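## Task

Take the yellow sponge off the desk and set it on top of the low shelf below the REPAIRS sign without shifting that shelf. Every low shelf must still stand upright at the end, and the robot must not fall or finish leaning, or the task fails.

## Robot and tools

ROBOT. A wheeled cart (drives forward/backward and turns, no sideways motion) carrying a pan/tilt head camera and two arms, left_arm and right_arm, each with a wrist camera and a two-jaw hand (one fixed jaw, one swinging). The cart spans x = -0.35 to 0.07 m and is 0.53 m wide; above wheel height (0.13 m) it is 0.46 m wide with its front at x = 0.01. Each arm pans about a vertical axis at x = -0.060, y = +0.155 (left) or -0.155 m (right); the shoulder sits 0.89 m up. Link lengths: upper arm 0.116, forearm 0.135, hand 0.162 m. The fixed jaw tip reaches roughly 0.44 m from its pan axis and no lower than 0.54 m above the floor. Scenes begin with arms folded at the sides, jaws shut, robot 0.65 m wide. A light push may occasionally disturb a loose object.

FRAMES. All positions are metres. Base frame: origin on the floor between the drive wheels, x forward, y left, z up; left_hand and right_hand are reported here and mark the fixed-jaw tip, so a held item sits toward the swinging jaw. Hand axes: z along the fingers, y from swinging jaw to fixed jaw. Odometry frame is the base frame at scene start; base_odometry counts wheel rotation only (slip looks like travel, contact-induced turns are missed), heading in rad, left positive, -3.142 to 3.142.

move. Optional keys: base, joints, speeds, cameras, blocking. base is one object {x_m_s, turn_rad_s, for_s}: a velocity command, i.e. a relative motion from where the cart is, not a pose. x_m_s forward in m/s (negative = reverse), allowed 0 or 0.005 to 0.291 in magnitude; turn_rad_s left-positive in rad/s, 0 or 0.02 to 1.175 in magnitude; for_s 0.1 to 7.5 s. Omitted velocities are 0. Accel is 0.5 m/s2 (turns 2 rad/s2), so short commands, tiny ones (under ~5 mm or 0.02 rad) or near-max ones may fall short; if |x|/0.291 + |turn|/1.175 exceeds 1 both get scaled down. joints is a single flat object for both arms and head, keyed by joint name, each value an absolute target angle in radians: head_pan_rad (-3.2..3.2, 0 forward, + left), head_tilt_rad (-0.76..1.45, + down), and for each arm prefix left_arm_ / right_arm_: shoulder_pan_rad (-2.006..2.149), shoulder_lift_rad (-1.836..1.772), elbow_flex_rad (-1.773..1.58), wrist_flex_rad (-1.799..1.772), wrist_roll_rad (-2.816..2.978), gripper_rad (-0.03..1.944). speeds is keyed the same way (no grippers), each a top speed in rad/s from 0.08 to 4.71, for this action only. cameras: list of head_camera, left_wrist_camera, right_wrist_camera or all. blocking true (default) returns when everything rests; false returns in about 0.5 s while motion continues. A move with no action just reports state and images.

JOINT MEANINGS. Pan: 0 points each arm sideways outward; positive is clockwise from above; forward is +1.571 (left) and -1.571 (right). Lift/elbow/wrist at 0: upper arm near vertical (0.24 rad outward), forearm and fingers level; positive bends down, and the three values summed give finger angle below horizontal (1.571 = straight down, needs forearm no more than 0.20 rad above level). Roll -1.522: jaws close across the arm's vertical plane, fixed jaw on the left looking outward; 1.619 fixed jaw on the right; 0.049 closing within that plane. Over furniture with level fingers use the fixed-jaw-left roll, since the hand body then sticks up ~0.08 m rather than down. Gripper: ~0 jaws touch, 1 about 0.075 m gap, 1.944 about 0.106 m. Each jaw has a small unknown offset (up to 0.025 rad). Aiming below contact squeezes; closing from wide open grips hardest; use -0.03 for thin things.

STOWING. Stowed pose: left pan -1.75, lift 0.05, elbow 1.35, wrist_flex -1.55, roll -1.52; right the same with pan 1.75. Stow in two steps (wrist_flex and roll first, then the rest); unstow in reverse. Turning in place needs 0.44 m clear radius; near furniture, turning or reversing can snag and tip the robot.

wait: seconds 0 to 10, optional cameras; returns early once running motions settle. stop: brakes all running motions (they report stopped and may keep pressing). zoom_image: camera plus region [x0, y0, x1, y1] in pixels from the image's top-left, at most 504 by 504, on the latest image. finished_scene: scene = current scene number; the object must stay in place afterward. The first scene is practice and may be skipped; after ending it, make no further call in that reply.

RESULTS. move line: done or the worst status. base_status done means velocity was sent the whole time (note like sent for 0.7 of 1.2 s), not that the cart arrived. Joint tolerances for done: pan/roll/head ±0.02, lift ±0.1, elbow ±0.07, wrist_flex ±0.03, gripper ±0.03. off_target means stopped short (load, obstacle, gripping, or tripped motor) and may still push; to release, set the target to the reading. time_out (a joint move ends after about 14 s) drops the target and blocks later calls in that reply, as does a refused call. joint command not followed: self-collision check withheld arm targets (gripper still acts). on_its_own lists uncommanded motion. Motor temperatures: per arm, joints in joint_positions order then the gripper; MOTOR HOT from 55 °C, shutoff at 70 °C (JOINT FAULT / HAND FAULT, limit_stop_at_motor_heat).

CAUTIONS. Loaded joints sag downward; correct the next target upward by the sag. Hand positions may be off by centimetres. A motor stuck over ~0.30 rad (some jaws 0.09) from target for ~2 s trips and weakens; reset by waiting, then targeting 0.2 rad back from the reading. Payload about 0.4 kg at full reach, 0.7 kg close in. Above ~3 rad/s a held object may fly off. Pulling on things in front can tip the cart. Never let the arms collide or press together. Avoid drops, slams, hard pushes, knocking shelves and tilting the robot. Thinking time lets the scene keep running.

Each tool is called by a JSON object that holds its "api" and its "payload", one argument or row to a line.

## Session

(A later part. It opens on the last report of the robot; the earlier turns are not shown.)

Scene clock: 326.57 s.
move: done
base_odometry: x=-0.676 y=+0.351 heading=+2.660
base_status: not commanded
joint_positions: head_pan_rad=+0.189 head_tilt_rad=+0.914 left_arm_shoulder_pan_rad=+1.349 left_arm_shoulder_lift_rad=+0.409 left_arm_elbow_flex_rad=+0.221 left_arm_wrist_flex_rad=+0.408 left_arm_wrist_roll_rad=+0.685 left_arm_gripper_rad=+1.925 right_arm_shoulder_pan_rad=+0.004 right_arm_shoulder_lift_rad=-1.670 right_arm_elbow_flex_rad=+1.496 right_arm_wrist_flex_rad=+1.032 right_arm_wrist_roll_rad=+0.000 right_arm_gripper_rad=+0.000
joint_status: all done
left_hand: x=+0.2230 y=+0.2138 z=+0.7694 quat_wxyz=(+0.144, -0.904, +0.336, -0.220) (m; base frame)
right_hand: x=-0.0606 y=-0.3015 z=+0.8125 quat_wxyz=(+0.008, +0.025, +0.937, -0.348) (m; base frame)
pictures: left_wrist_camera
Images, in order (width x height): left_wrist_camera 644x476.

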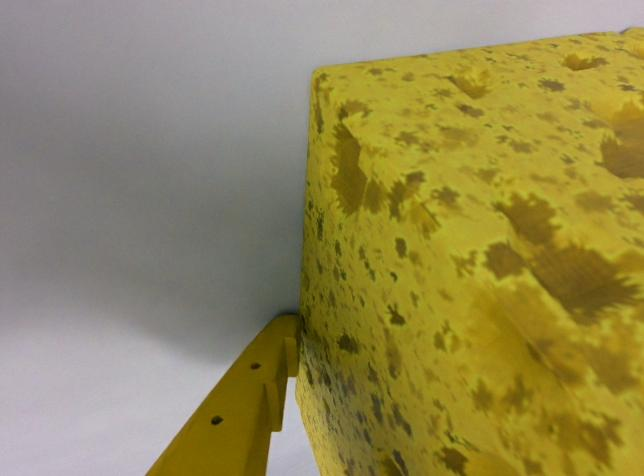

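{"api": "move", "payload": {
  "joints": {"left_arm_shoulder_lift_rad": 0.36, "left_arm_gripper_rad": 0.55},
  "cameras": ["left_wrist_camera", "head_camera"]
}}

Scene clock: 334.13 s.
move: off_target
base_odometry: x=-0.676 y=+0.351 heading=+2.660
base_status: not commanded
joint_positions: head_pan_rad=+0.189 head_tilt_rad=+0.914 left_arm_shoulder_pan_rad=+1.345 left_arm_shoulder_lift_rad=+0.332 left_arm_elbow_flex_rad=+0.220 left_arm_wrist_flex_rad=+0.405 left_arm_wrist_roll_rad=+0.676 left_arm_gripper_rad=+0.614 right_arm_shoulder_pan_rad=+0.004 right_arm_shoulder_lift_rad=-1.670 right_arm_elbow_flex_rad=+1.496 right_arm_wrist_flex_rad=+1.032 right_arm_wrist_roll_rad=+0.000 right_arm_gripper_rad=+0.000
joint_status: left_arm_gripper_rad off_target (ended at +0.614, target +0.550); the others done
left_hand: x=+0.2320 y=+0.2168 z=+0.7902 quat_wxyz=(+0.167, -0.892, +0.335, -0.252) (m; base frame)
right_hand: x=-0.0606 y=-0.3015 z=+0.8125 quat_wxyz=(+0.008, +0.025, +0.937, -0.348) (m; base frame)
pictures: head_camera, left_wrist_camera
Images, in order (width x height): head_camera 644x476, left_wrist_camera 644x476.

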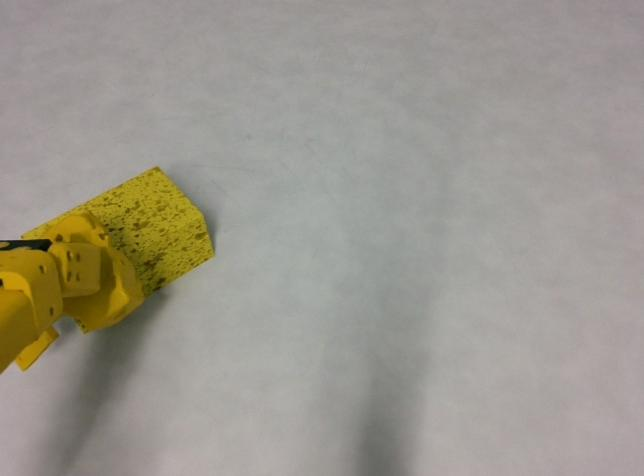

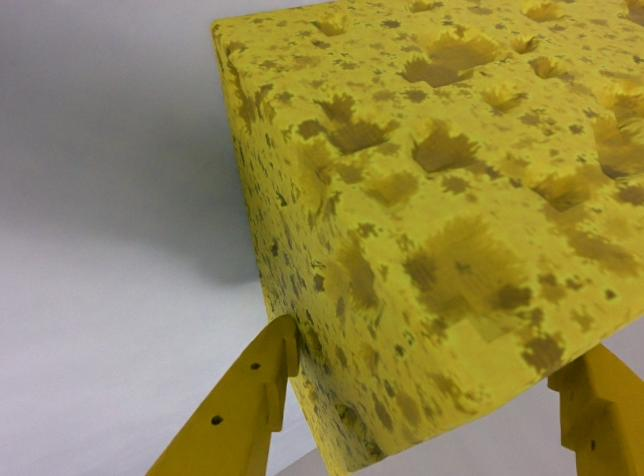

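{"api": "move", "payload": {
  "joints": {"left_arm_shoulder_lift_rad": -0.15, "left_arm_gripper_rad": 0.53},
  "speeds": {"left_arm_shoulder_lift_rad": 0.3},
  "cameras": ["left_wrist_camera", "head_camera"]
}}

Scene clock: 342.03 s.
move: done
base_odometry: x=-0.676 y=+0.351 heading=+2.660
base_status: not commanded
joint_positions: head_pan_rad=+0.189 head_tilt_rad=+0.914 left_arm_shoulder_pan_rad=+1.347 left_arm_shoulder_lift_rad=-0.101 left_arm_elbow_flex_rad=+0.237 left_arm_wrist_flex_rad=+0.416 left_arm_wrist_roll_rad=+0.676 left_arm_gripper_rad=+0.535 right_arm_shoulder_pan_rad=+0.004 right_arm_shoulder_lift_rad=-1.670 right_arm_elbow_flex_rad=+1.496 right_arm_wrist_flex_rad=+1.032 right_arm_wrist_roll_rad=+0.000 right_arm_gripper_rad=+0.000
joint_status: all done
left_hand: x=+0.2479 y=+0.2200 z=+0.9061 quat_wxyz=(+0.269, -0.817, +0.308, -0.407) (m; base frame)
right_hand: x=-0.0606 y=-0.3015 z=+0.8125 quat_wxyz=(+0.008, +0.025, +0.937, -0.348) (m; base frame)
pictures: head_camera, left_wrist_camera
Images, in order (width x height): head_camera 644x476, left_wrist_camera 644x476.

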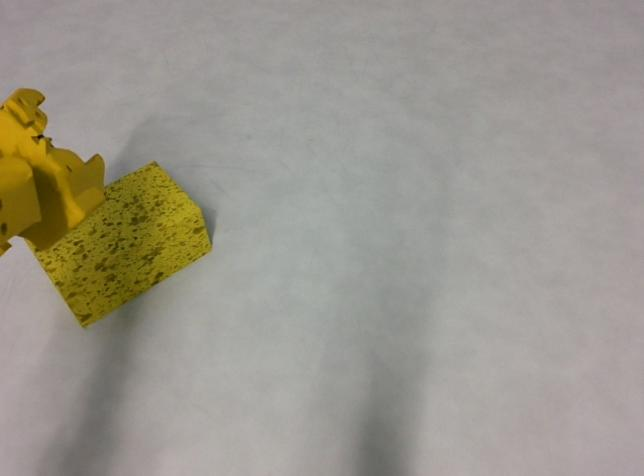

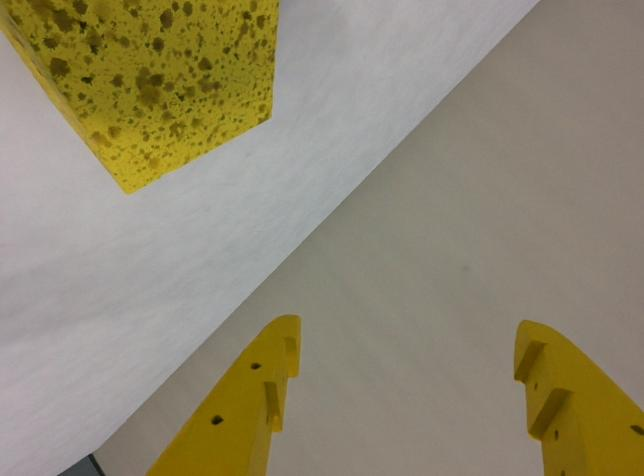

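{"api": "move", "payload": {
  "joints": {"left_arm_shoulder_pan_rad": 1.255, "left_arm_shoulder_lift_rad": 0.46, "left_arm_elbow_flex_rad": -0.69, "left_arm_wrist_flex_rad": 1.526, "left_arm_wrist_roll_rad": 0.52, "left_arm_gripper_rad": 1.94, "head_pan_rad": 0.4},
  "speeds": {"left_arm_shoulder_lift_rad": 0.7},
  "cameras": ["left_wrist_camera", "head_camera"]
}}

Scene clock: 358.47 s.
move: done
base_odometry: x=-0.676 y=+0.351 heading=+2.660
base_status: not commanded
joint_positions: head_pan_rad=+0.390 head_tilt_rad=+0.914 left_arm_shoulder_pan_rad=+1.260 left_arm_shoulder_lift_rad=+0.468 left_arm_elbow_flex_rad=-0.658 left_arm_wrist_flex_rad=+1.521 left_arm_wrist_roll_rad=+0.525 left_arm_gripper_rad=+1.925 right_arm_shoulder_pan_rad=+0.004 right_arm_shoulder_lift_rad=-1.670 right_arm_elbow_flex_rad=+1.496 right_arm_wrist_flex_rad=+1.032 right_arm_wrist_roll_rad=+0.000 right_arm_gripper_rad=+0.000
joint_status: all done
left_hand: x=+0.1974 y=+0.2336 z=+0.8547 quat_wxyz=(+0.077, -0.918, +0.379, -0.091) (m; base frame)
right_hand: x=-0.0606 y=-0.3015 z=+0.8125 quat_wxyz=(+0.008, +0.025, +0.937, -0.348) (m; base frame)
pictures: head_camera, left_wrist_camera
Images, in order (width x height): head_camera 644x476, left_wrist_camera 644x476.

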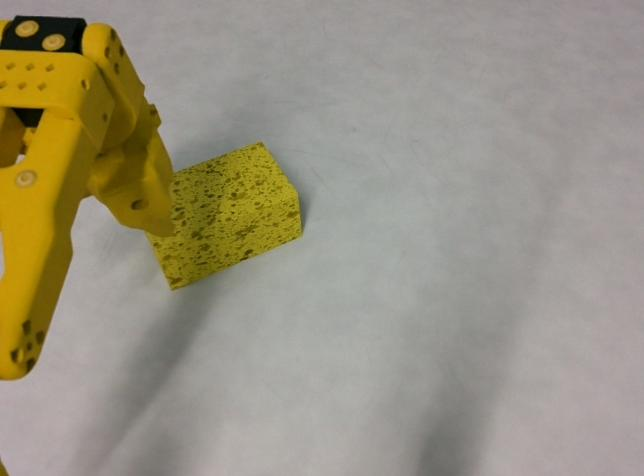

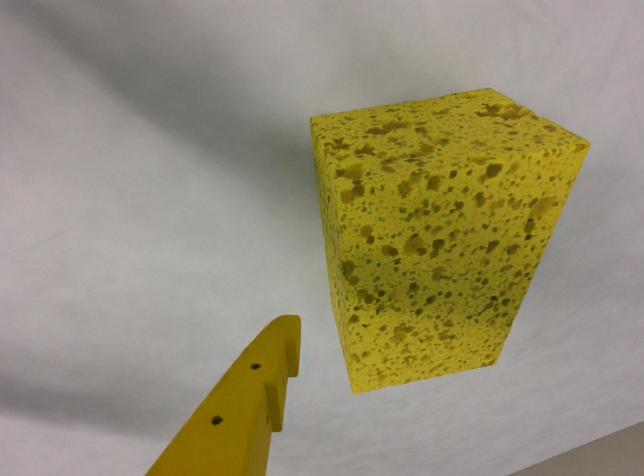

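{"api": "move", "payload": {
  "joints": {"left_arm_shoulder_lift_rad": 0.55, "left_arm_elbow_flex_rad": -0.26, "left_arm_wrist_flex_rad": 1.03},
  "speeds": {"left_arm_shoulder_lift_rad": 0.1, "left_arm_elbow_flex_rad": 0.2, "left_arm_wrist_flex_rad": 0.24},
  "cameras": ["left_wrist_camera"]
}}

Scene clock: 370.60 s.
move: done
base_odometry: x=-0.676 y=+0.351 heading=+2.660
base_status: not commanded
joint_positions: head_pan_rad=+0.390 head_tilt_rad=+0.914 left_arm_shoulder_pan_rad=+1.260 left_arm_shoulder_lift_rad=+0.559 left_arm_elbow_flex_rad=-0.259 left_arm_wrist_flex_rad=+1.037 left_arm_wrist_roll_rad=+0.525 left_arm_gripper_rad=+1.925 right_arm_shoulder_pan_rad=+0.004 right_arm_shoulder_lift_rad=-1.670 right_arm_elbow_flex_rad=+1.496 right_arm_wrist_flex_rad=+1.032 right_arm_wrist_roll_rad=+0.000 right_arm_gripper_rad=+0.000
joint_status: all done
left_hand: x=+0.2026 y=+0.2353 z=+0.7819 quat_wxyz=(+0.075, -0.918, +0.379, -0.089) (m; base frame)
right_hand: x=-0.0606 y=-0.3015 z=+0.8125 quat_wxyz=(+0.008, +0.025, +0.937, -0.348) (m; base frame)
pictures: left_wrist_camera
Images, in order (width x height): left_wrist_camera 644x476.

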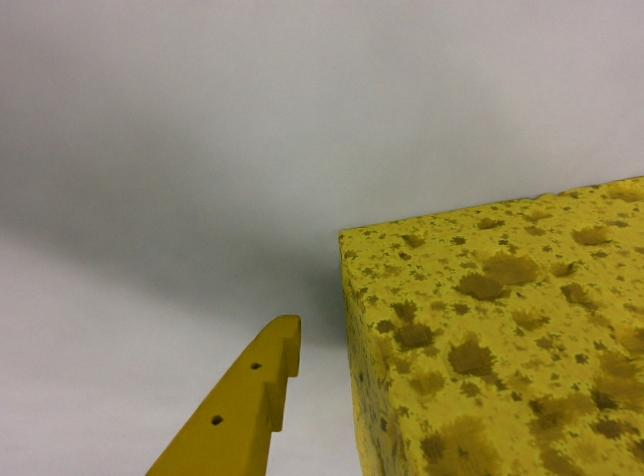

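{"api": "move", "payload": {
  "joints": {"left_arm_shoulder_lift_rad": 0.69, "left_arm_elbow_flex_rad": -0.50, "left_arm_wrist_flex_rad": 1.12, "left_arm_shoulder_pan_rad": 1.315, "left_arm_wrist_roll_rad": 0.57},
  "speeds": {"left_arm_shoulder_lift_rad": 0.13, "left_arm_elbow_flex_rad": 0.25, "left_arm_wrist_flex_rad": 0.1},
  "cameras": ["left_wrist_camera"]
}}

{"api": "move", "payload": {
  "joints": {"left_arm_gripper_rad": 0.55},
  "cameras": ["left_wrist_camera", "head_camera"]
}}

Scene clock: 383.67 s.
move: done
base_odometry: x=-0.676 y=+0.351 heading=+2.660
base_status: not commanded
joint_positions: head_pan_rad=+0.390 head_tilt_rad=+0.914 left_arm_shoulder_pan_rad=+1.309 left_arm_shoulder_lift_rad=+0.700 left_arm_elbow_flex_rad=-0.467 left_arm_wrist_flex_rad=+1.116 left_arm_wrist_roll_rad=+0.564 left_arm_gripper_rad=+1.925 right_arm_shoulder_pan_rad=+0.004 right_arm_shoulder_lift_rad=-1.670 right_arm_elbow_flex_rad=+1.496 right_arm_wrist_flex_rad=+1.032 right_arm_wrist_roll_rad=+0.000 right_arm_gripper_rad=+0.000
joint_status: all done
left_hand: x=+0.2170 y=+0.2249 z=+0.7779 quat_wxyz=(+0.068, -0.917, +0.384, -0.088) (m; base frame)
right_hand: x=-0.0606 y=-0.3015 z=+0.8125 quat_wxyz=(+0.008, +0.025, +0.937, -0.348) (m; base frame)
pictures: left_wrist_camera
Images, in order (width x height): left_wrist_camera 644x476.

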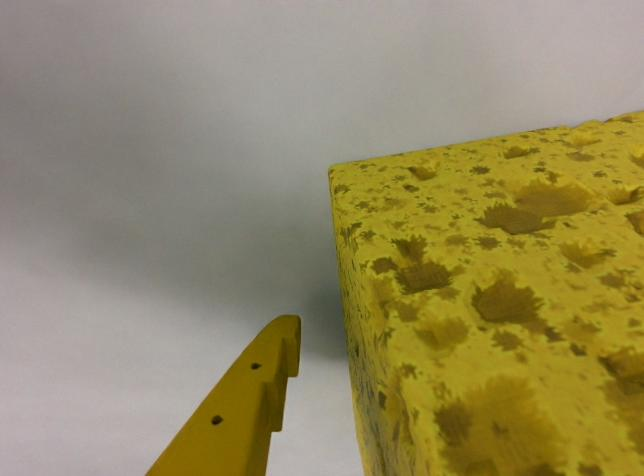

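Scene clock: 384.97 s.
move: off_target
base_odometry: x=-0.676 y=+0.351 heading=+2.660
base_status: not commanded
joint_positions: head_pan_rad=+0.390 head_tilt_rad=+0.914 left_arm_shoulder_pan_rad=+1.309 left_arm_shoulder_lift_rad=+0.652 left_arm_elbow_flex_rad=-0.516 left_arm_wrist_flex_rad=+1.105 left_arm_wrist_roll_rad=+0.568 left_arm_gripper_rad=+0.623 right_arm_shoulder_pan_rad=+0.003 right_arm_shoulder_lift_rad=-1.670 right_arm_elbow_flex_rad=+1.496 right_arm_wrist_flex_rad=+1.032 right_arm_wrist_roll_rad=+0.000 right_arm_gripper_rad=+0.000
joint_status: left_arm_gripper_rad off_target (ended at +0.623, target +0.550)
left_hand: x=+0.2318 y=+0.2289 z=+0.7992 quat_wxyz=(+0.100, -0.911, +0.379, -0.130) (m; base frame)
right_hand: x=-0.0604 y=-0.3015 z=+0.8125 quat_wxyz=(+0.008, +0.024, +0.937, -0.348) (m; base frame)
pictures: head_camera, left_wrist_camera
Images, in order (width x height): head_camera 644x476, left_wrist_camera 644x476.

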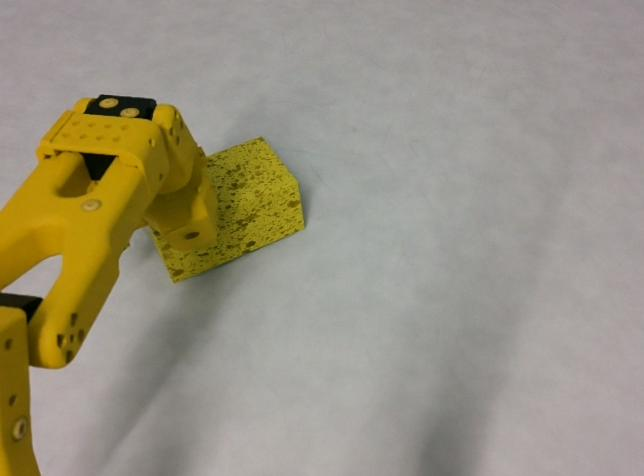

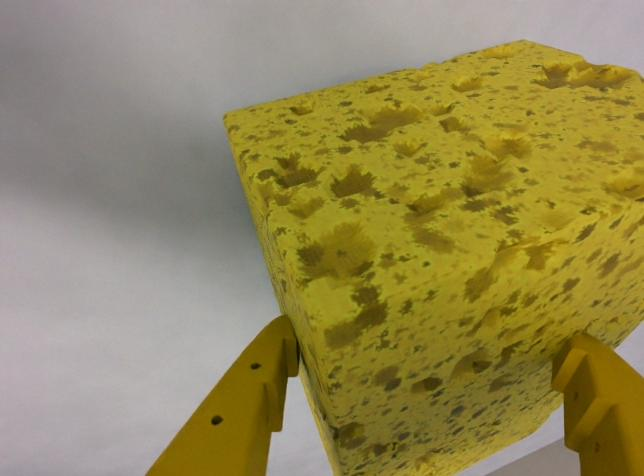

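{"api": "move", "payload": {
  "joints": {"left_arm_shoulder_lift_rad": 0.45},
  "speeds": {"left_arm_shoulder_lift_rad": 0.2},
  "cameras": ["left_wrist_camera", "head_camera"]
}}

Scene clock: 402.50 s.
move: done
base_odometry: x=-0.676 y=+0.351 heading=+2.660
base_status: not commanded
joint_positions: head_pan_rad=+0.390 head_tilt_rad=+0.914 left_arm_shoulder_pan_rad=+1.310 left_arm_shoulder_lift_rad=+0.513 left_arm_elbow_flex_rad=-0.498 left_arm_wrist_flex_rad=+1.123 left_arm_wrist_roll_rad=+0.565 left_arm_gripper_rad=+0.555 right_arm_shoulder_pan_rad=+0.003 right_arm_shoulder_lift_rad=-1.670 right_arm_elbow_flex_rad=+1.496 right_arm_wrist_flex_rad=+1.032 right_arm_wrist_roll_rad=+0.000 right_arm_gripper_rad=+0.000
joint_status: all done
on_its_own: left_arm_gripper_rad moved -0.067 to your old target +0.550
left_hand: x=+0.2369 y=+0.2298 z=+0.8330 quat_wxyz=(+0.131, -0.901, +0.377, -0.170) (m; base frame)
right_hand: x=-0.0604 y=-0.3015 z=+0.8125 quat_wxyz=(+0.008, +0.024, +0.937, -0.348) (m; base frame)
pictures: head_camera, left_wrist_camera
Images, in order (width x height): head_camera 644x476, left_wrist_camera 644x476.

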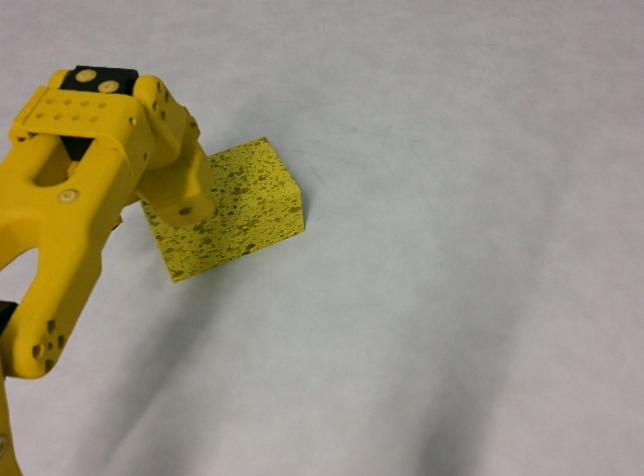

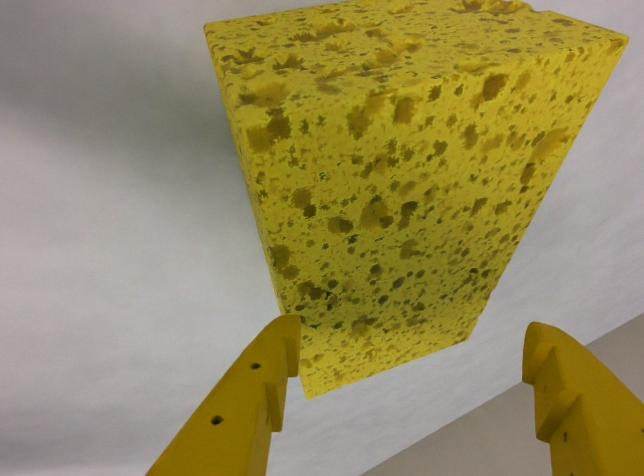

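{"api": "move", "payload": {
  "joints": {"left_arm_gripper_rad": 1.35, "left_arm_shoulder_lift_rad": 0.4, "left_arm_wrist_flex_rad": 1.2}
}}

{"api": "move", "payload": {
  "joints": {"left_arm_shoulder_lift_rad": 0.77, "left_arm_elbow_flex_rad": -1.03, "left_arm_wrist_flex_rad": 1.476, "left_arm_wrist_roll_rad": 0.67, "left_arm_shoulder_pan_rad": 1.415},
  "speeds": {"left_arm_shoulder_lift_rad": 0.5, "left_arm_elbow_flex_rad": 0.8},
  "cameras": ["left_wrist_camera"]
}}

{"api": "move", "payload": {
  "joints": {"left_arm_elbow_flex_rad": -0.8, "left_arm_wrist_flex_rad": 1.25},
  "speeds": {"left_arm_elbow_flex_rad": 0.2, "left_arm_wrist_flex_rad": 0.2},
  "cameras": ["left_wrist_camera", "head_camera"]
}}

Scene clock: 435.10 s.
move: done
base_odometry: x=-0.676 y=+0.351 heading=+2.660
base_status: not commanded
joint_positions: head_pan_rad=+0.390 head_tilt_rad=+0.914 left_arm_shoulder_pan_rad=+1.310 left_arm_shoulder_lift_rad=+0.461 left_arm_elbow_flex_rad=-0.498 left_arm_wrist_flex_rad=+1.197 left_arm_wrist_roll_rad=+0.565 left_arm_gripper_rad=+1.342 right_arm_shoulder_pan_rad=+0.003 right_arm_shoulder_lift_rad=-1.670 right_arm_elbow_flex_rad=+1.496 right_arm_wrist_flex_rad=+1.032 right_arm_wrist_roll_rad=+0.000 right_arm_gripper_rad=+0.000
joint_status: all done
left_hand: x=+0.2291 y=+0.2277 z=+0.8428 quat_wxyz=(+0.125, -0.903, +0.378, -0.162) (m; base frame)
right_hand: x=-0.0604 y=-0.3015 z=+0.8125 quat_wxyz=(+0.008, +0.024, +0.937, -0.348) (m; base frame)
pictures: none

Scene clock: 436.43 s.
move: done
base_odometry: x=-0.676 y=+0.351 heading=+2.660
base_status: not commanded
joint_positions: head_pan_rad=+0.390 head_tilt_rad=+0.914 left_arm_shoulder_pan_rad=+1.407 left_arm_shoulder_lift_rad=+0.781 left_arm_elbow_flex_rad=-0.997 left_arm_wrist_flex_rad=+1.472 left_arm_wrist_roll_rad=+0.663 left_arm_gripper_rad=+1.342 right_arm_shoulder_pan_rad=+0.003 right_arm_shoulder_lift_rad=-1.670 right_arm_elbow_flex_rad=+1.496 right_arm_wrist_flex_rad=+1.032 right_arm_wrist_roll_rad=+0.000 right_arm_gripper_rad=+0.000
joint_status: all done
left_hand: x=+0.2406 y=+0.1998 z=+0.8335 quat_wxyz=(+0.083, -0.911, +0.381, -0.133) (m; base frame)
right_hand: x=-0.0604 y=-0.3015 z=+0.8125 quat_wxyz=(+0.008, +0.024, +0.937, -0.348) (m; base frame)
pictures: left_wrist_camera
Images, in order (width x height): left_wrist_camera 644x476.

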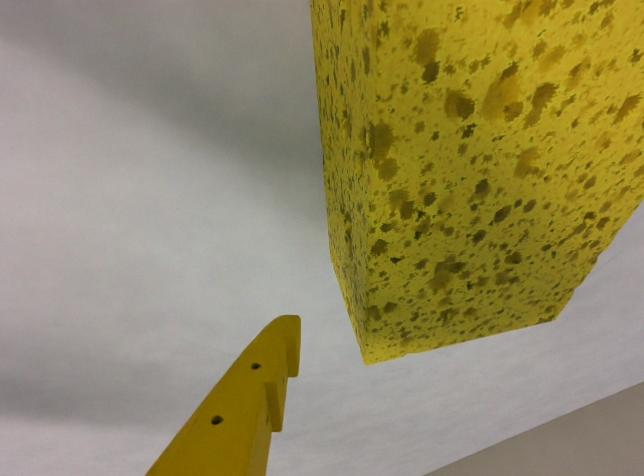

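Scene clock: 438.03 s.
move: done
base_odometry: x=-0.676 y=+0.351 heading=+2.660
base_status: not commanded
joint_positions: head_pan_rad=+0.390 head_tilt_rad=+0.914 left_arm_shoulder_pan_rad=+1.407 left_arm_shoulder_lift_rad=+0.783 left_arm_elbow_flex_rad=-0.799 left_arm_wrist_flex_rad=+1.258 left_arm_wrist_roll_rad=+0.663 left_arm_gripper_rad=+1.342 right_arm_shoulder_pan_rad=+0.003 right_arm_shoulder_lift_rad=-1.670 right_arm_elbow_flex_rad=+1.496 right_arm_wrist_flex_rad=+1.032 right_arm_wrist_roll_rad=+0.000 right_arm_gripper_rad=+0.000
joint_status: all done
left_hand: x=+0.2469 y=+0.2008 z=+0.8074 quat_wxyz=(+0.087, -0.910, +0.381, -0.138) (m; base frame)
right_hand: x=-0.0604 y=-0.3015 z=+0.8125 quat_wxyz=(+0.008, +0.024, +0.937, -0.348) (m; base frame)
pictures: head_camera, left_wrist_camera
Images, in order (width x height): head_camera 644x476, left_wrist_camera 644x476.

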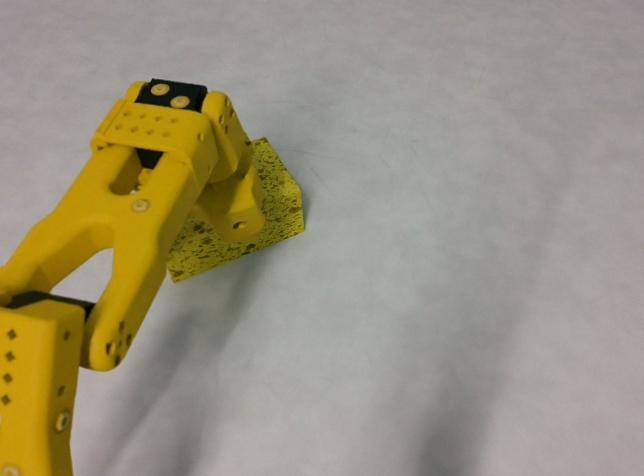

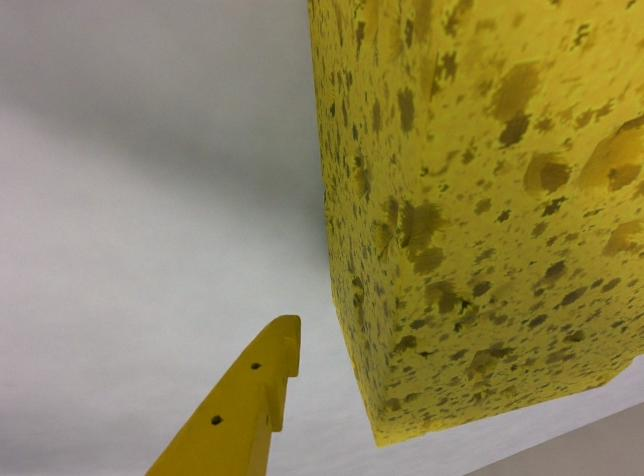

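{"api": "move", "payload": {
  "joints": {"left_arm_elbow_flex_rad": -0.56, "left_arm_wrist_flex_rad": 1.02},
  "speeds": {"left_arm_elbow_flex_rad": 0.15, "left_arm_wrist_flex_rad": 0.15},
  "cameras": ["left_wrist_camera"]
}}

{"api": "move", "payload": {
  "joints": {"left_arm_gripper_rad": 0.7},
  "cameras": ["left_wrist_camera", "head_camera"]
}}

Scene clock: 445.87 s.
move: done
base_odometry: x=-0.676 y=+0.351 heading=+2.660
base_status: not commanded
joint_positions: head_pan_rad=+0.390 head_tilt_rad=+0.914 left_arm_shoulder_pan_rad=+1.407 left_arm_shoulder_lift_rad=+0.783 left_arm_elbow_flex_rad=-0.558 left_arm_wrist_flex_rad=+1.028 left_arm_wrist_roll_rad=+0.663 left_arm_gripper_rad=+1.342 right_arm_shoulder_pan_rad=+0.003 right_arm_shoulder_lift_rad=-1.670 right_arm_elbow_flex_rad=+1.496 right_arm_wrist_flex_rad=+1.032 right_arm_wrist_roll_rad=+0.000 right_arm_gripper_rad=+0.000
joint_status: all done
left_hand: x=+0.2431 y=+0.2002 z=+0.7745 quat_wxyz=(+0.084, -0.911, +0.381, -0.134) (m; base frame)
right_hand: x=-0.0604 y=-0.3015 z=+0.8125 quat_wxyz=(+0.008, +0.024, +0.937, -0.348) (m; base frame)
pictures: left_wrist_camera
Images, in order (width x height): left_wrist_camera 644x476.

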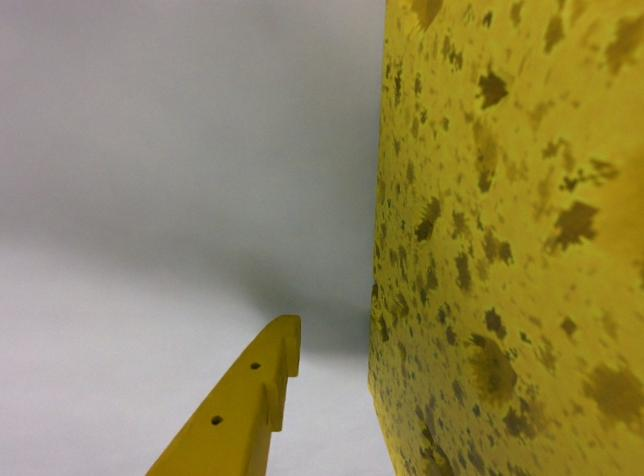

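Scene clock: 446.80 s.
move: off_target
base_odometry: x=-0.676 y=+0.351 heading=+2.660
base_status: not commanded
joint_positions: head_pan_rad=+0.390 head_tilt_rad=+0.914 left_arm_shoulder_pan_rad=+1.399 left_arm_shoulder_lift_rad=+0.746 left_arm_elbow_flex_rad=-0.584 left_arm_wrist_flex_rad=+1.004 left_arm_wrist_roll_rad=+0.663 left_arm_gripper_rad=+0.738 right_arm_shoulder_pan_rad=+0.003 right_arm_shoulder_lift_rad=-1.670 right_arm_elbow_flex_rad=+1.496 right_arm_wrist_flex_rad=+1.032 right_arm_wrist_roll_rad=+0.000 right_arm_gripper_rad=+0.000
joint_status: left_arm_gripper_rad off_target (ended at +0.738, target +0.700)
left_hand: x=+0.2549 y=+0.2046 z=+0.7910 quat_wxyz=(+0.107, -0.905, +0.374, -0.170) (m; base frame)
right_hand: x=-0.0604 y=-0.3015 z=+0.8125 quat_wxyz=(+0.008, +0.024, +0.937, -0.348) (m; base frame)
pictures: head_camera, left_wrist_camera
Images, in order (width x height): head_camera 644x476, left_wrist_camera 644x476.

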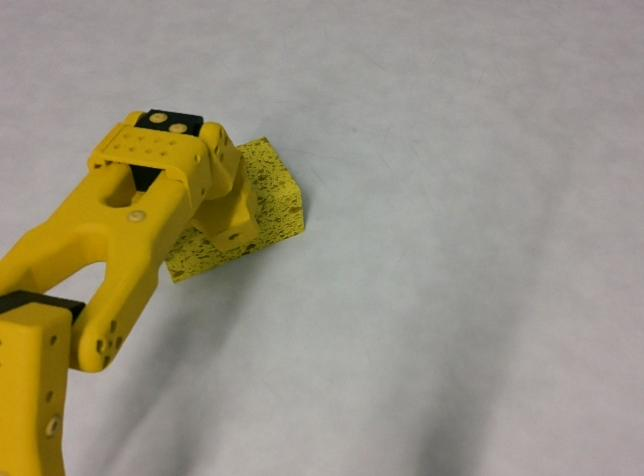

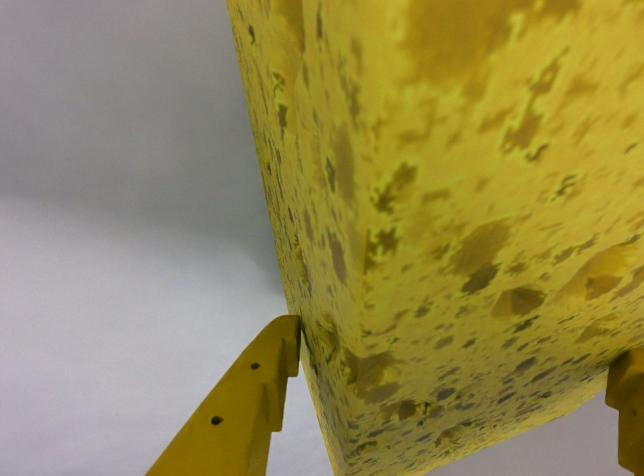

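{"api": "move", "payload": {
  "joints": {"left_arm_elbow_flex_rad": -1.1, "left_arm_wrist_flex_rad": 1.435, "left_arm_gripper_rad": 1.0}
}}

{"api": "move", "payload": {
  "joints": {"left_arm_shoulder_lift_rad": 0.9, "left_arm_shoulder_pan_rad": 1.412},
  "cameras": ["left_wrist_camera", "head_camera"]
}}

Scene clock: 466.10 s.
move: done
base_odometry: x=-0.676 y=+0.351 heading=+2.660
base_status: not commanded
joint_positions: head_pan_rad=+0.390 head_tilt_rad=+0.914 left_arm_shoulder_pan_rad=+1.407 left_arm_shoulder_lift_rad=+0.784 left_arm_elbow_flex_rad=-1.067 left_arm_wrist_flex_rad=+1.432 left_arm_wrist_roll_rad=+0.671 left_arm_gripper_rad=+0.992 right_arm_shoulder_pan_rad=+0.003 right_arm_shoulder_lift_rad=-1.670 right_arm_elbow_flex_rad=+1.496 right_arm_wrist_flex_rad=+1.032 right_arm_wrist_roll_rad=+0.000 right_arm_gripper_rad=+0.000
joint_status: all done
left_hand: x=+0.2544 y=+0.2020 z=+0.8475 quat_wxyz=(+0.111, -0.904, +0.374, -0.178) (m; base frame)
right_hand: x=-0.0604 y=-0.3015 z=+0.8125 quat_wxyz=(+0.008, +0.024, +0.937, -0.348) (m; base frame)
pictures: none

Scene clock: 466.83 s.
move: done
base_odometry: x=-0.676 y=+0.351 heading=+2.660
base_status: not commanded
joint_positions: head_pan_rad=+0.390 head_tilt_rad=+0.914 left_arm_shoulder_pan_rad=+1.407 left_arm_shoulder_lift_rad=+0.913 left_arm_elbow_flex_rad=-1.069 left_arm_wrist_flex_rad=+1.432 left_arm_wrist_roll_rad=+0.671 left_arm_gripper_rad=+0.992 right_arm_shoulder_pan_rad=+0.003 right_arm_shoulder_lift_rad=-1.670 right_arm_elbow_flex_rad=+1.496 right_arm_wrist_flex_rad=+1.032 right_arm_wrist_roll_rad=+0.000 right_arm_gripper_rad=+0.000
joint_status: all done
left_hand: x=+0.2463 y=+0.2007 z=+0.8112 quat_wxyz=(+0.077, -0.914, +0.378, -0.125) (m; base frame)
right_hand: x=-0.0604 y=-0.3015 z=+0.8125 quat_wxyz=(+0.008, +0.024, +0.937, -0.348) (m; base frame)
pictures: head_camera, left_wrist_camera
Images, in order (width x height): head_camera 644x476, left_wrist_camera 644x476.

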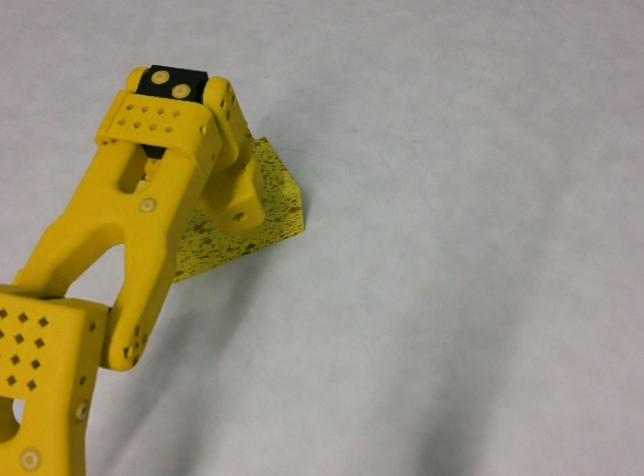

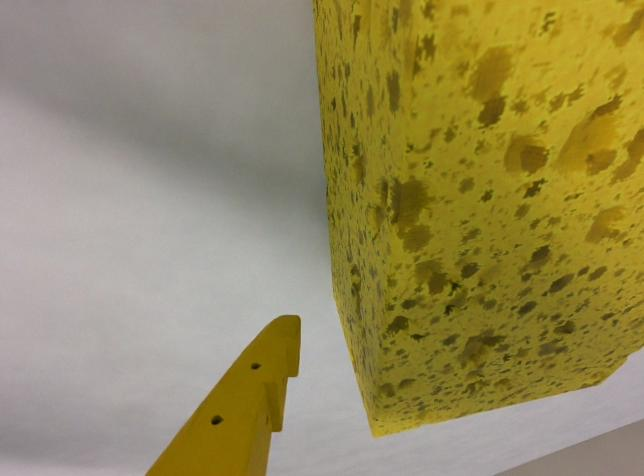

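{"api": "move", "payload": {
  "joints": {"left_arm_elbow_flex_rad": -0.79, "left_arm_wrist_flex_rad": 1.13, "left_arm_shoulder_pan_rad": 1.402},
  "speeds": {"left_arm_elbow_flex_rad": 0.15, "left_arm_wrist_flex_rad": 0.16},
  "cameras": ["left_wrist_camera"]
}}

Scene clock: 477.53 s.
move: done
base_odometry: x=-0.676 y=+0.351 heading=+2.660
base_status: not commanded
joint_positions: head_pan_rad=+0.390 head_tilt_rad=+0.914 left_arm_shoulder_pan_rad=+1.404 left_arm_shoulder_lift_rad=+0.903 left_arm_elbow_flex_rad=-0.812 left_arm_wrist_flex_rad=+1.129 left_arm_wrist_roll_rad=+0.663 left_arm_gripper_rad=+0.999 right_arm_shoulder_pan_rad=+0.003 right_arm_shoulder_lift_rad=-1.670 right_arm_elbow_flex_rad=+1.496 right_arm_wrist_flex_rad=+1.032 right_arm_wrist_roll_rad=+0.000 right_arm_gripper_rad=+0.000
joint_status: all done
left_hand: x=+0.2566 y=+0.2034 z=+0.7819 quat_wxyz=(+0.093, -0.909, +0.378, -0.148) (m; base frame)
right_hand: x=-0.0604 y=-0.3015 z=+0.8125 quat_wxyz=(+0.008, +0.024, +0.937, -0.348) (m; base frame)
pictures: left_wrist_camera
Images, in order (width x height): left_wrist_camera 644x476.

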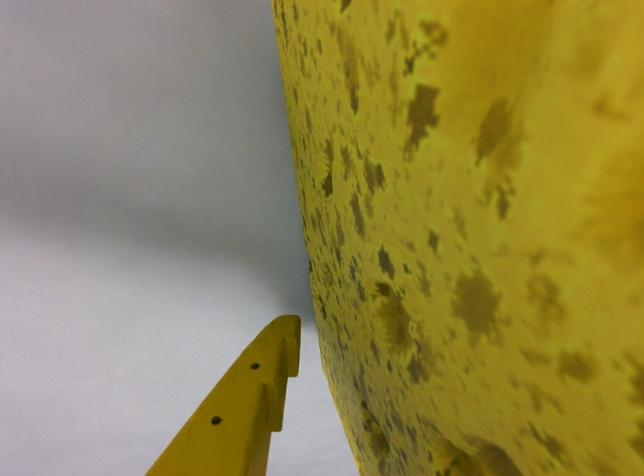

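{"api": "move", "payload": {
  "joints": {"left_arm_gripper_rad": 0.72},
  "cameras": ["left_wrist_camera"]
}}

Scene clock: 484.70 s.
move: off_target
base_odometry: x=-0.676 y=+0.351 heading=+2.660
base_status: not commanded
joint_positions: head_pan_rad=+0.390 head_tilt_rad=+0.914 left_arm_shoulder_pan_rad=+1.401 left_arm_shoulder_lift_rad=+0.876 left_arm_elbow_flex_rad=-0.812 left_arm_wrist_flex_rad=+1.123 left_arm_wrist_roll_rad=+0.663 left_arm_gripper_rad=+0.775 right_arm_shoulder_pan_rad=+0.003 right_arm_shoulder_lift_rad=-1.670 right_arm_elbow_flex_rad=+1.496 right_arm_wrist_flex_rad=+1.032 right_arm_wrist_roll_rad=+0.000 right_arm_gripper_rad=+0.000
joint_status: left_arm_gripper_rad off_target (ended at +0.775, target +0.720)
left_hand: x=+0.2601 y=+0.2050 z=+0.7898 quat_wxyz=(+0.102, -0.907, +0.376, -0.161) (m; base frame)
right_hand: x=-0.0604 y=-0.3015 z=+0.8125 quat_wxyz=(+0.008, +0.024, +0.937, -0.348) (m; base frame)
pictures: left_wrist_camera
Images, in order (width x height): left_wrist_camera 644x476.

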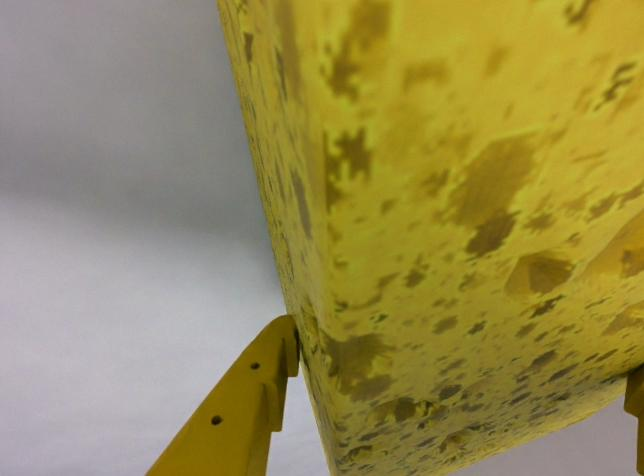

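{"api": "move", "payload": {
  "joints": {"left_arm_elbow_flex_rad": -1.1, "left_arm_wrist_flex_rad": 1.45, "left_arm_gripper_rad": 1.1}
}}

{"api": "move", "payload": {
  "joints": {"left_arm_shoulder_lift_rad": 0.81, "left_arm_elbow_flex_rad": -0.9, "left_arm_wrist_flex_rad": 1.34, "left_arm_shoulder_pan_rad": 1.372, "left_arm_wrist_roll_rad": 0.9},
  "cameras": ["left_wrist_camera", "head_camera"]
}}

Scene clock: 497.27 s.
move: done
base_odometry: x=-0.676 y=+0.351 heading=+2.660
base_status: not commanded
joint_positions: head_pan_rad=+0.390 head_tilt_rad=+0.914 left_arm_shoulder_pan_rad=+1.408 left_arm_shoulder_lift_rad=+0.913 left_arm_elbow_flex_rad=-1.067 left_arm_wrist_flex_rad=+1.445 left_arm_wrist_roll_rad=+0.663 left_arm_gripper_rad=+1.092 right_arm_shoulder_pan_rad=+0.001 right_arm_shoulder_lift_rad=-1.670 right_arm_elbow_flex_rad=+1.496 right_arm_wrist_flex_rad=+1.032 right_arm_wrist_roll_rad=+0.000 right_arm_gripper_rad=+0.000
joint_status: all done
left_hand: x=+0.2440 y=+0.1998 z=+0.8104 quat_wxyz=(+0.074, -0.913, +0.383, -0.118) (m; base frame)
right_hand: x=-0.0602 y=-0.3015 z=+0.8125 quat_wxyz=(+0.008, +0.023, +0.937, -0.348) (m; base frame)
pictures: none

Scene clock: 498.20 s.
move: done
base_odometry: x=-0.676 y=+0.351 heading=+2.660
base_status: not commanded
joint_positions: head_pan_rad=+0.390 head_tilt_rad=+0.914 left_arm_shoulder_pan_rad=+1.376 left_arm_shoulder_lift_rad=+0.878 left_arm_elbow_flex_rad=-0.898 left_arm_wrist_flex_rad=+1.347 left_arm_wrist_roll_rad=+0.895 left_arm_gripper_rad=+1.092 right_arm_shoulder_pan_rad=+0.001 right_arm_shoulder_lift_rad=-1.670 right_arm_elbow_flex_rad=+1.496 right_arm_wrist_flex_rad=+1.032 right_arm_wrist_roll_rad=+0.000 right_arm_gripper_rad=+0.000
joint_status: all done
left_hand: x=+0.2390 y=+0.2076 z=+0.7953 quat_wxyz=(+0.054, -0.958, +0.260, -0.109) (m; base frame)
right_hand: x=-0.0602 y=-0.3015 z=+0.8125 quat_wxyz=(+0.008, +0.023, +0.937, -0.348) (m; base frame)
pictures: head_camera, left_wrist_camera
Images, in order (width x height): head_camera 644x476, left_wrist_camera 644x476.

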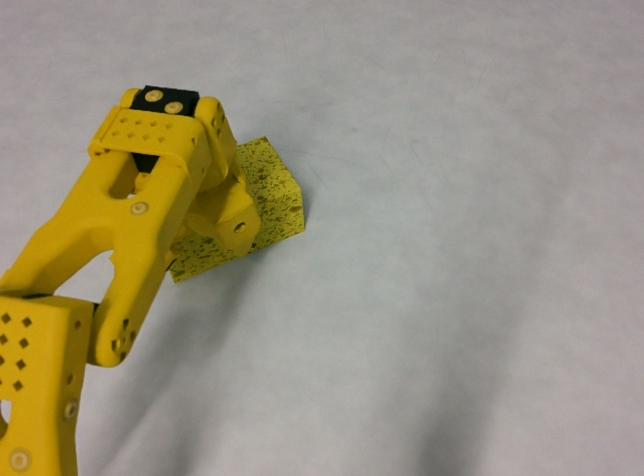

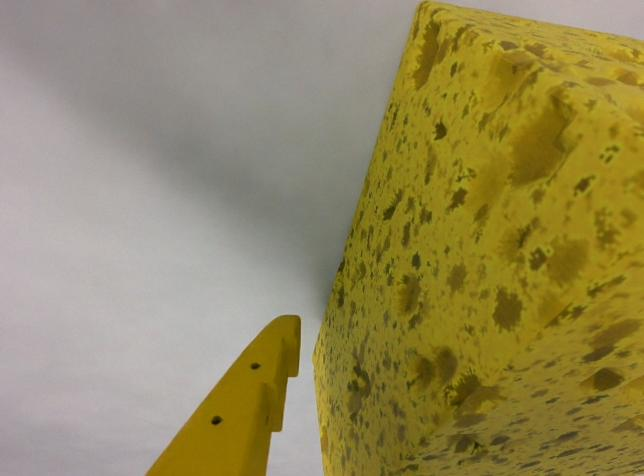

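{"api": "move", "payload": {
  "joints": {"left_arm_shoulder_lift_rad": 0.5, "left_arm_elbow_flex_rad": -0.9, "left_arm_wrist_flex_rad": 1.4}
}}

{"api": "move", "payload": {
  "joints": {"left_arm_shoulder_pan_rad": 1.1, "left_arm_wrist_roll_rad": -1.52, "left_arm_gripper_rad": 0.0}
}}

{"api": "move", "payload": {
  "joints": {"left_arm_shoulder_lift_rad": 0.85, "left_arm_elbow_flex_rad": -0.9, "left_arm_wrist_flex_rad": 0.99},
  "speeds": {"left_arm_shoulder_lift_rad": 0.5}
}}

{"api": "move", "payload": {
  "joints": {"left_arm_elbow_flex_rad": -0.66, "left_arm_wrist_flex_rad": 0.75},
  "speeds": {"left_arm_elbow_flex_rad": 0.3, "left_arm_wrist_flex_rad": 0.3},
  "cameras": ["left_wrist_camera", "head_camera"]
}}

Scene clock: 541.30 s.
move: done
base_odometry: x=-0.676 y=+0.351 heading=+2.660
base_status: not commanded
joint_positions: head_pan_rad=+0.390 head_tilt_rad=+0.914 left_arm_shoulder_pan_rad=+1.376 left_arm_shoulder_lift_rad=+0.564 left_arm_elbow_flex_rad=-0.898 left_arm_wrist_flex_rad=+1.396 left_arm_wrist_roll_rad=+0.895 left_arm_gripper_rad=+1.092 right_arm_shoulder_pan_rad=+0.001 right_arm_shoulder_lift_rad=-1.670 right_arm_elbow_flex_rad=+1.496 right_arm_wrist_flex_rad=+1.032 right_arm_wrist_roll_rad=+0.000 right_arm_gripper_rad=+0.000
joint_status: all done
left_hand: x=+0.2490 y=+0.2096 z=+0.8808 quat_wxyz=(+0.112, -0.934, +0.253, -0.226) (m; base frame)
right_hand: x=-0.0602 y=-0.3015 z=+0.8125 quat_wxyz=(+0.008, +0.023, +0.937, -0.348) (m; base frame)
pictures: none

Scene clock: 543.93 s.
move: done
base_odometry: x=-0.676 y=+0.351 heading=+2.660
base_status: not commanded
joint_positions: head_pan_rad=+0.390 head_tilt_rad=+0.914 left_arm_shoulder_pan_rad=+1.105 left_arm_shoulder_lift_rad=+0.564 left_arm_elbow_flex_rad=-0.898 left_arm_wrist_flex_rad=+1.396 left_arm_wrist_roll_rad=-1.515 left_arm_gripper_rad=+0.006 right_arm_shoulder_pan_rad=+0.003 right_arm_shoulder_lift_rad=-1.670 right_arm_elbow_flex_rad=+1.496 right_arm_wrist_flex_rad=+1.032 right_arm_wrist_roll_rad=+0.000 right_arm_gripper_rad=+0.000
joint_status: all done
left_hand: x=+0.2205 y=+0.3048 z=+0.8832 quat_wxyz=(+0.245, -0.227, +0.941, +0.057) (m; base frame)
right_hand: x=-0.0604 y=-0.3015 z=+0.8125 quat_wxyz=(+0.008, +0.024, +0.937, -0.348) (m; base frame)
pictures: none

Scene clock: 545.13 s.
move: done
base_odometry: x=-0.676 y=+0.351 heading=+2.660
base_status: not commanded
joint_positions: head_pan_rad=+0.390 head_tilt_rad=+0.914 left_arm_shoulder_pan_rad=+1.105 left_arm_shoulder_lift_rad=+0.866 left_arm_elbow_flex_rad=-0.897 left_arm_wrist_flex_rad=+1.002 left_arm_wrist_roll_rad=-1.515 left_arm_gripper_rad=+0.006 right_arm_shoulder_pan_rad=+0.003 right_arm_shoulder_lift_rad=-1.670 right_arm_elbow_flex_rad=+1.496 right_arm_wrist_flex_rad=+1.032 right_arm_wrist_roll_rad=+0.000 right_arm_gripper_rad=+0.000
joint_status: all done
left_hand: x=+0.2575 y=+0.3234 z=+0.8224 quat_wxyz=(+0.288, -0.224, +0.929, +0.067) (m; base frame)
right_hand: x=-0.0604 y=-0.3015 z=+0.8125 quat_wxyz=(+0.008, +0.024, +0.937, -0.348) (m; base frame)
pictures: none

Scene clock: 546.40 s.
move: done
base_odometry: x=-0.676 y=+0.351 heading=+2.660
base_status: not commanded
joint_positions: head_pan_rad=+0.390 head_tilt_rad=+0.914 left_arm_shoulder_pan_rad=+1.095 left_arm_shoulder_lift_rad=+0.853 left_arm_elbow_flex_rad=-0.688 left_arm_wrist_flex_rad=+0.747 left_arm_wrist_roll_rad=-1.515 left_arm_gripper_rad=+0.005 right_arm_shoulder_pan_rad=+0.003 right_arm_shoulder_lift_rad=-1.670 right_arm_elbow_flex_rad=+1.496 right_arm_wrist_flex_rad=+1.032 right_arm_wrist_roll_rad=+0.000 right_arm_gripper_rad=+0.000
joint_status: all done
left_hand: x=+0.2614 y=+0.3292 z=+0.8027 quat_wxyz=(+0.314, -0.226, +0.919, +0.075) (m; base frame)
right_hand: x=-0.0604 y=-0.3015 z=+0.8125 quat_wxyz=(+0.008, +0.024, +0.937, -0.348) (m; base frame)
pictures: head_camera, left_wrist_camera
Images, in order (width x height): head_camera 644x476, left_wrist_camera 644x476.

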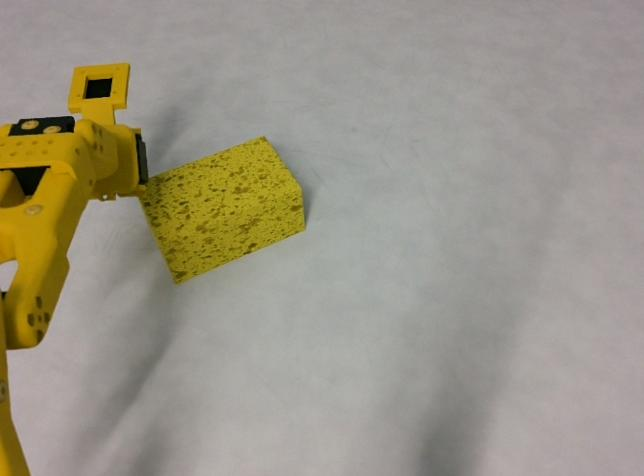

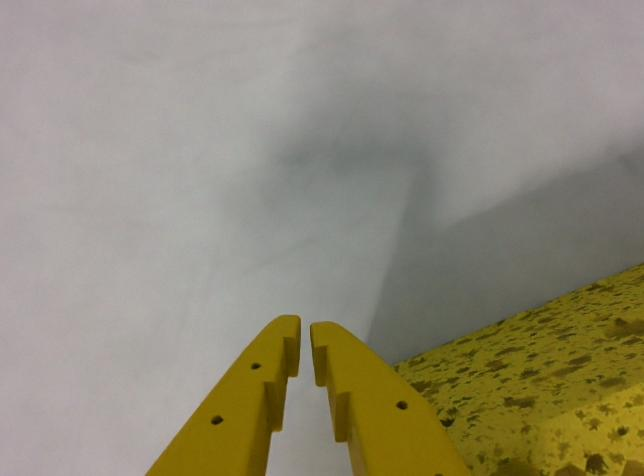

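{"api": "move", "payload": {
  "joints": {"left_arm_elbow_flex_rad": -0.9, "left_arm_wrist_flex_rad": 1.1, "left_arm_shoulder_pan_rad": 1.02}
}}

{"api": "move", "payload": {
  "joints": {"left_arm_shoulder_lift_rad": 0.64, "left_arm_elbow_flex_rad": -0.31, "left_arm_wrist_flex_rad": 0.713},
  "speeds": {"left_arm_shoulder_lift_rad": 0.2, "left_arm_elbow_flex_rad": 0.5, "left_arm_wrist_flex_rad": 0.4},
  "cameras": ["left_wrist_camera", "head_camera"]
}}

Scene clock: 567.80 s.
move: done
base_odometry: x=-0.676 y=+0.351 heading=+2.660
base_status: not commanded
joint_positions: head_pan_rad=+0.390 head_tilt_rad=+0.914 left_arm_shoulder_pan_rad=+1.026 left_arm_shoulder_lift_rad=+0.867 left_arm_elbow_flex_rad=-0.866 left_arm_wrist_flex_rad=+1.097 left_arm_wrist_roll_rad=-1.516 left_arm_gripper_rad=+0.005 right_arm_shoulder_pan_rad=+0.004 right_arm_shoulder_lift_rad=-1.670 right_arm_elbow_flex_rad=+1.496 right_arm_wrist_flex_rad=+1.032 right_arm_wrist_roll_rad=+0.000 right_arm_gripper_rad=+0.000
joint_status: all done
left_hand: x=+0.2286 y=+0.3388 z=+0.8075 quat_wxyz=(+0.226, -0.264, +0.936, +0.062) (m; base frame)
right_hand: x=-0.0606 y=-0.3015 z=+0.8125 quat_wxyz=(+0.008, +0.025, +0.937, -0.348) (m; base frame)
pictures: none

Scene clock: 569.47 s.
move: done
base_odometry: x=-0.676 y=+0.351 heading=+2.660
base_status: not commanded
joint_positions: head_pan_rad=+0.390 head_tilt_rad=+0.914 left_arm_shoulder_pan_rad=+1.026 left_arm_shoulder_lift_rad=+0.702 left_arm_elbow_flex_rad=-0.309 left_arm_wrist_flex_rad=+0.721 left_arm_wrist_roll_rad=-1.521 left_arm_gripper_rad=+0.005 right_arm_shoulder_pan_rad=+0.004 right_arm_shoulder_lift_rad=-1.670 right_arm_elbow_flex_rad=+1.496 right_arm_wrist_flex_rad=+1.032 right_arm_wrist_roll_rad=+0.000 right_arm_gripper_rad=+0.000
joint_status: all done
left_hand: x=+0.2112 y=+0.3282 z=+0.7710 quat_wxyz=(+0.218, -0.262, +0.938, +0.061) (m; base frame)
right_hand: x=-0.0606 y=-0.3015 z=+0.8125 quat_wxyz=(+0.008, +0.025, +0.937, -0.348) (m; base frame)
pictures: head_camera, left_wrist_camera
Images, in order (width x height): head_camera 644x476, left_wrist_camera 644x476.

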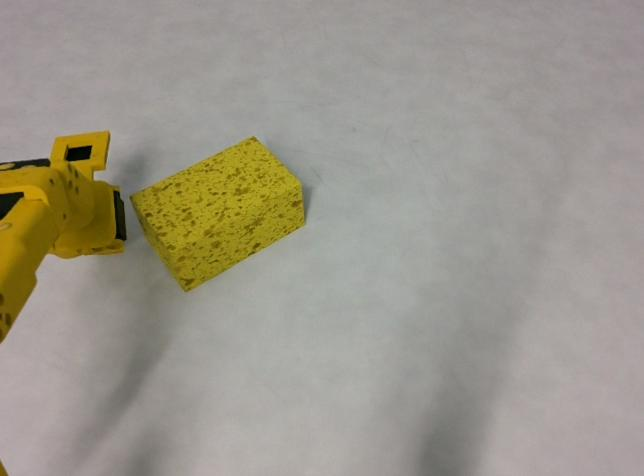

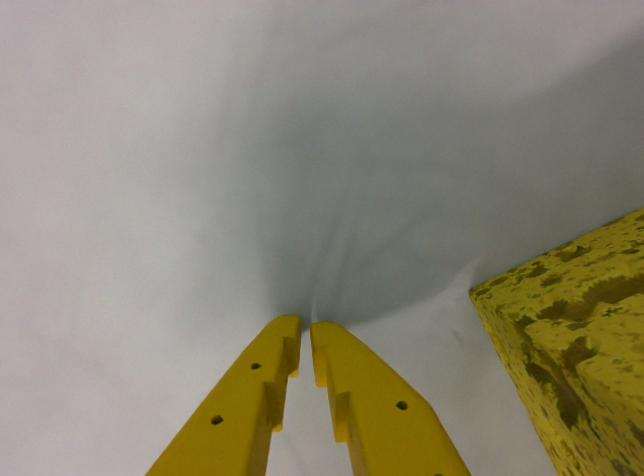

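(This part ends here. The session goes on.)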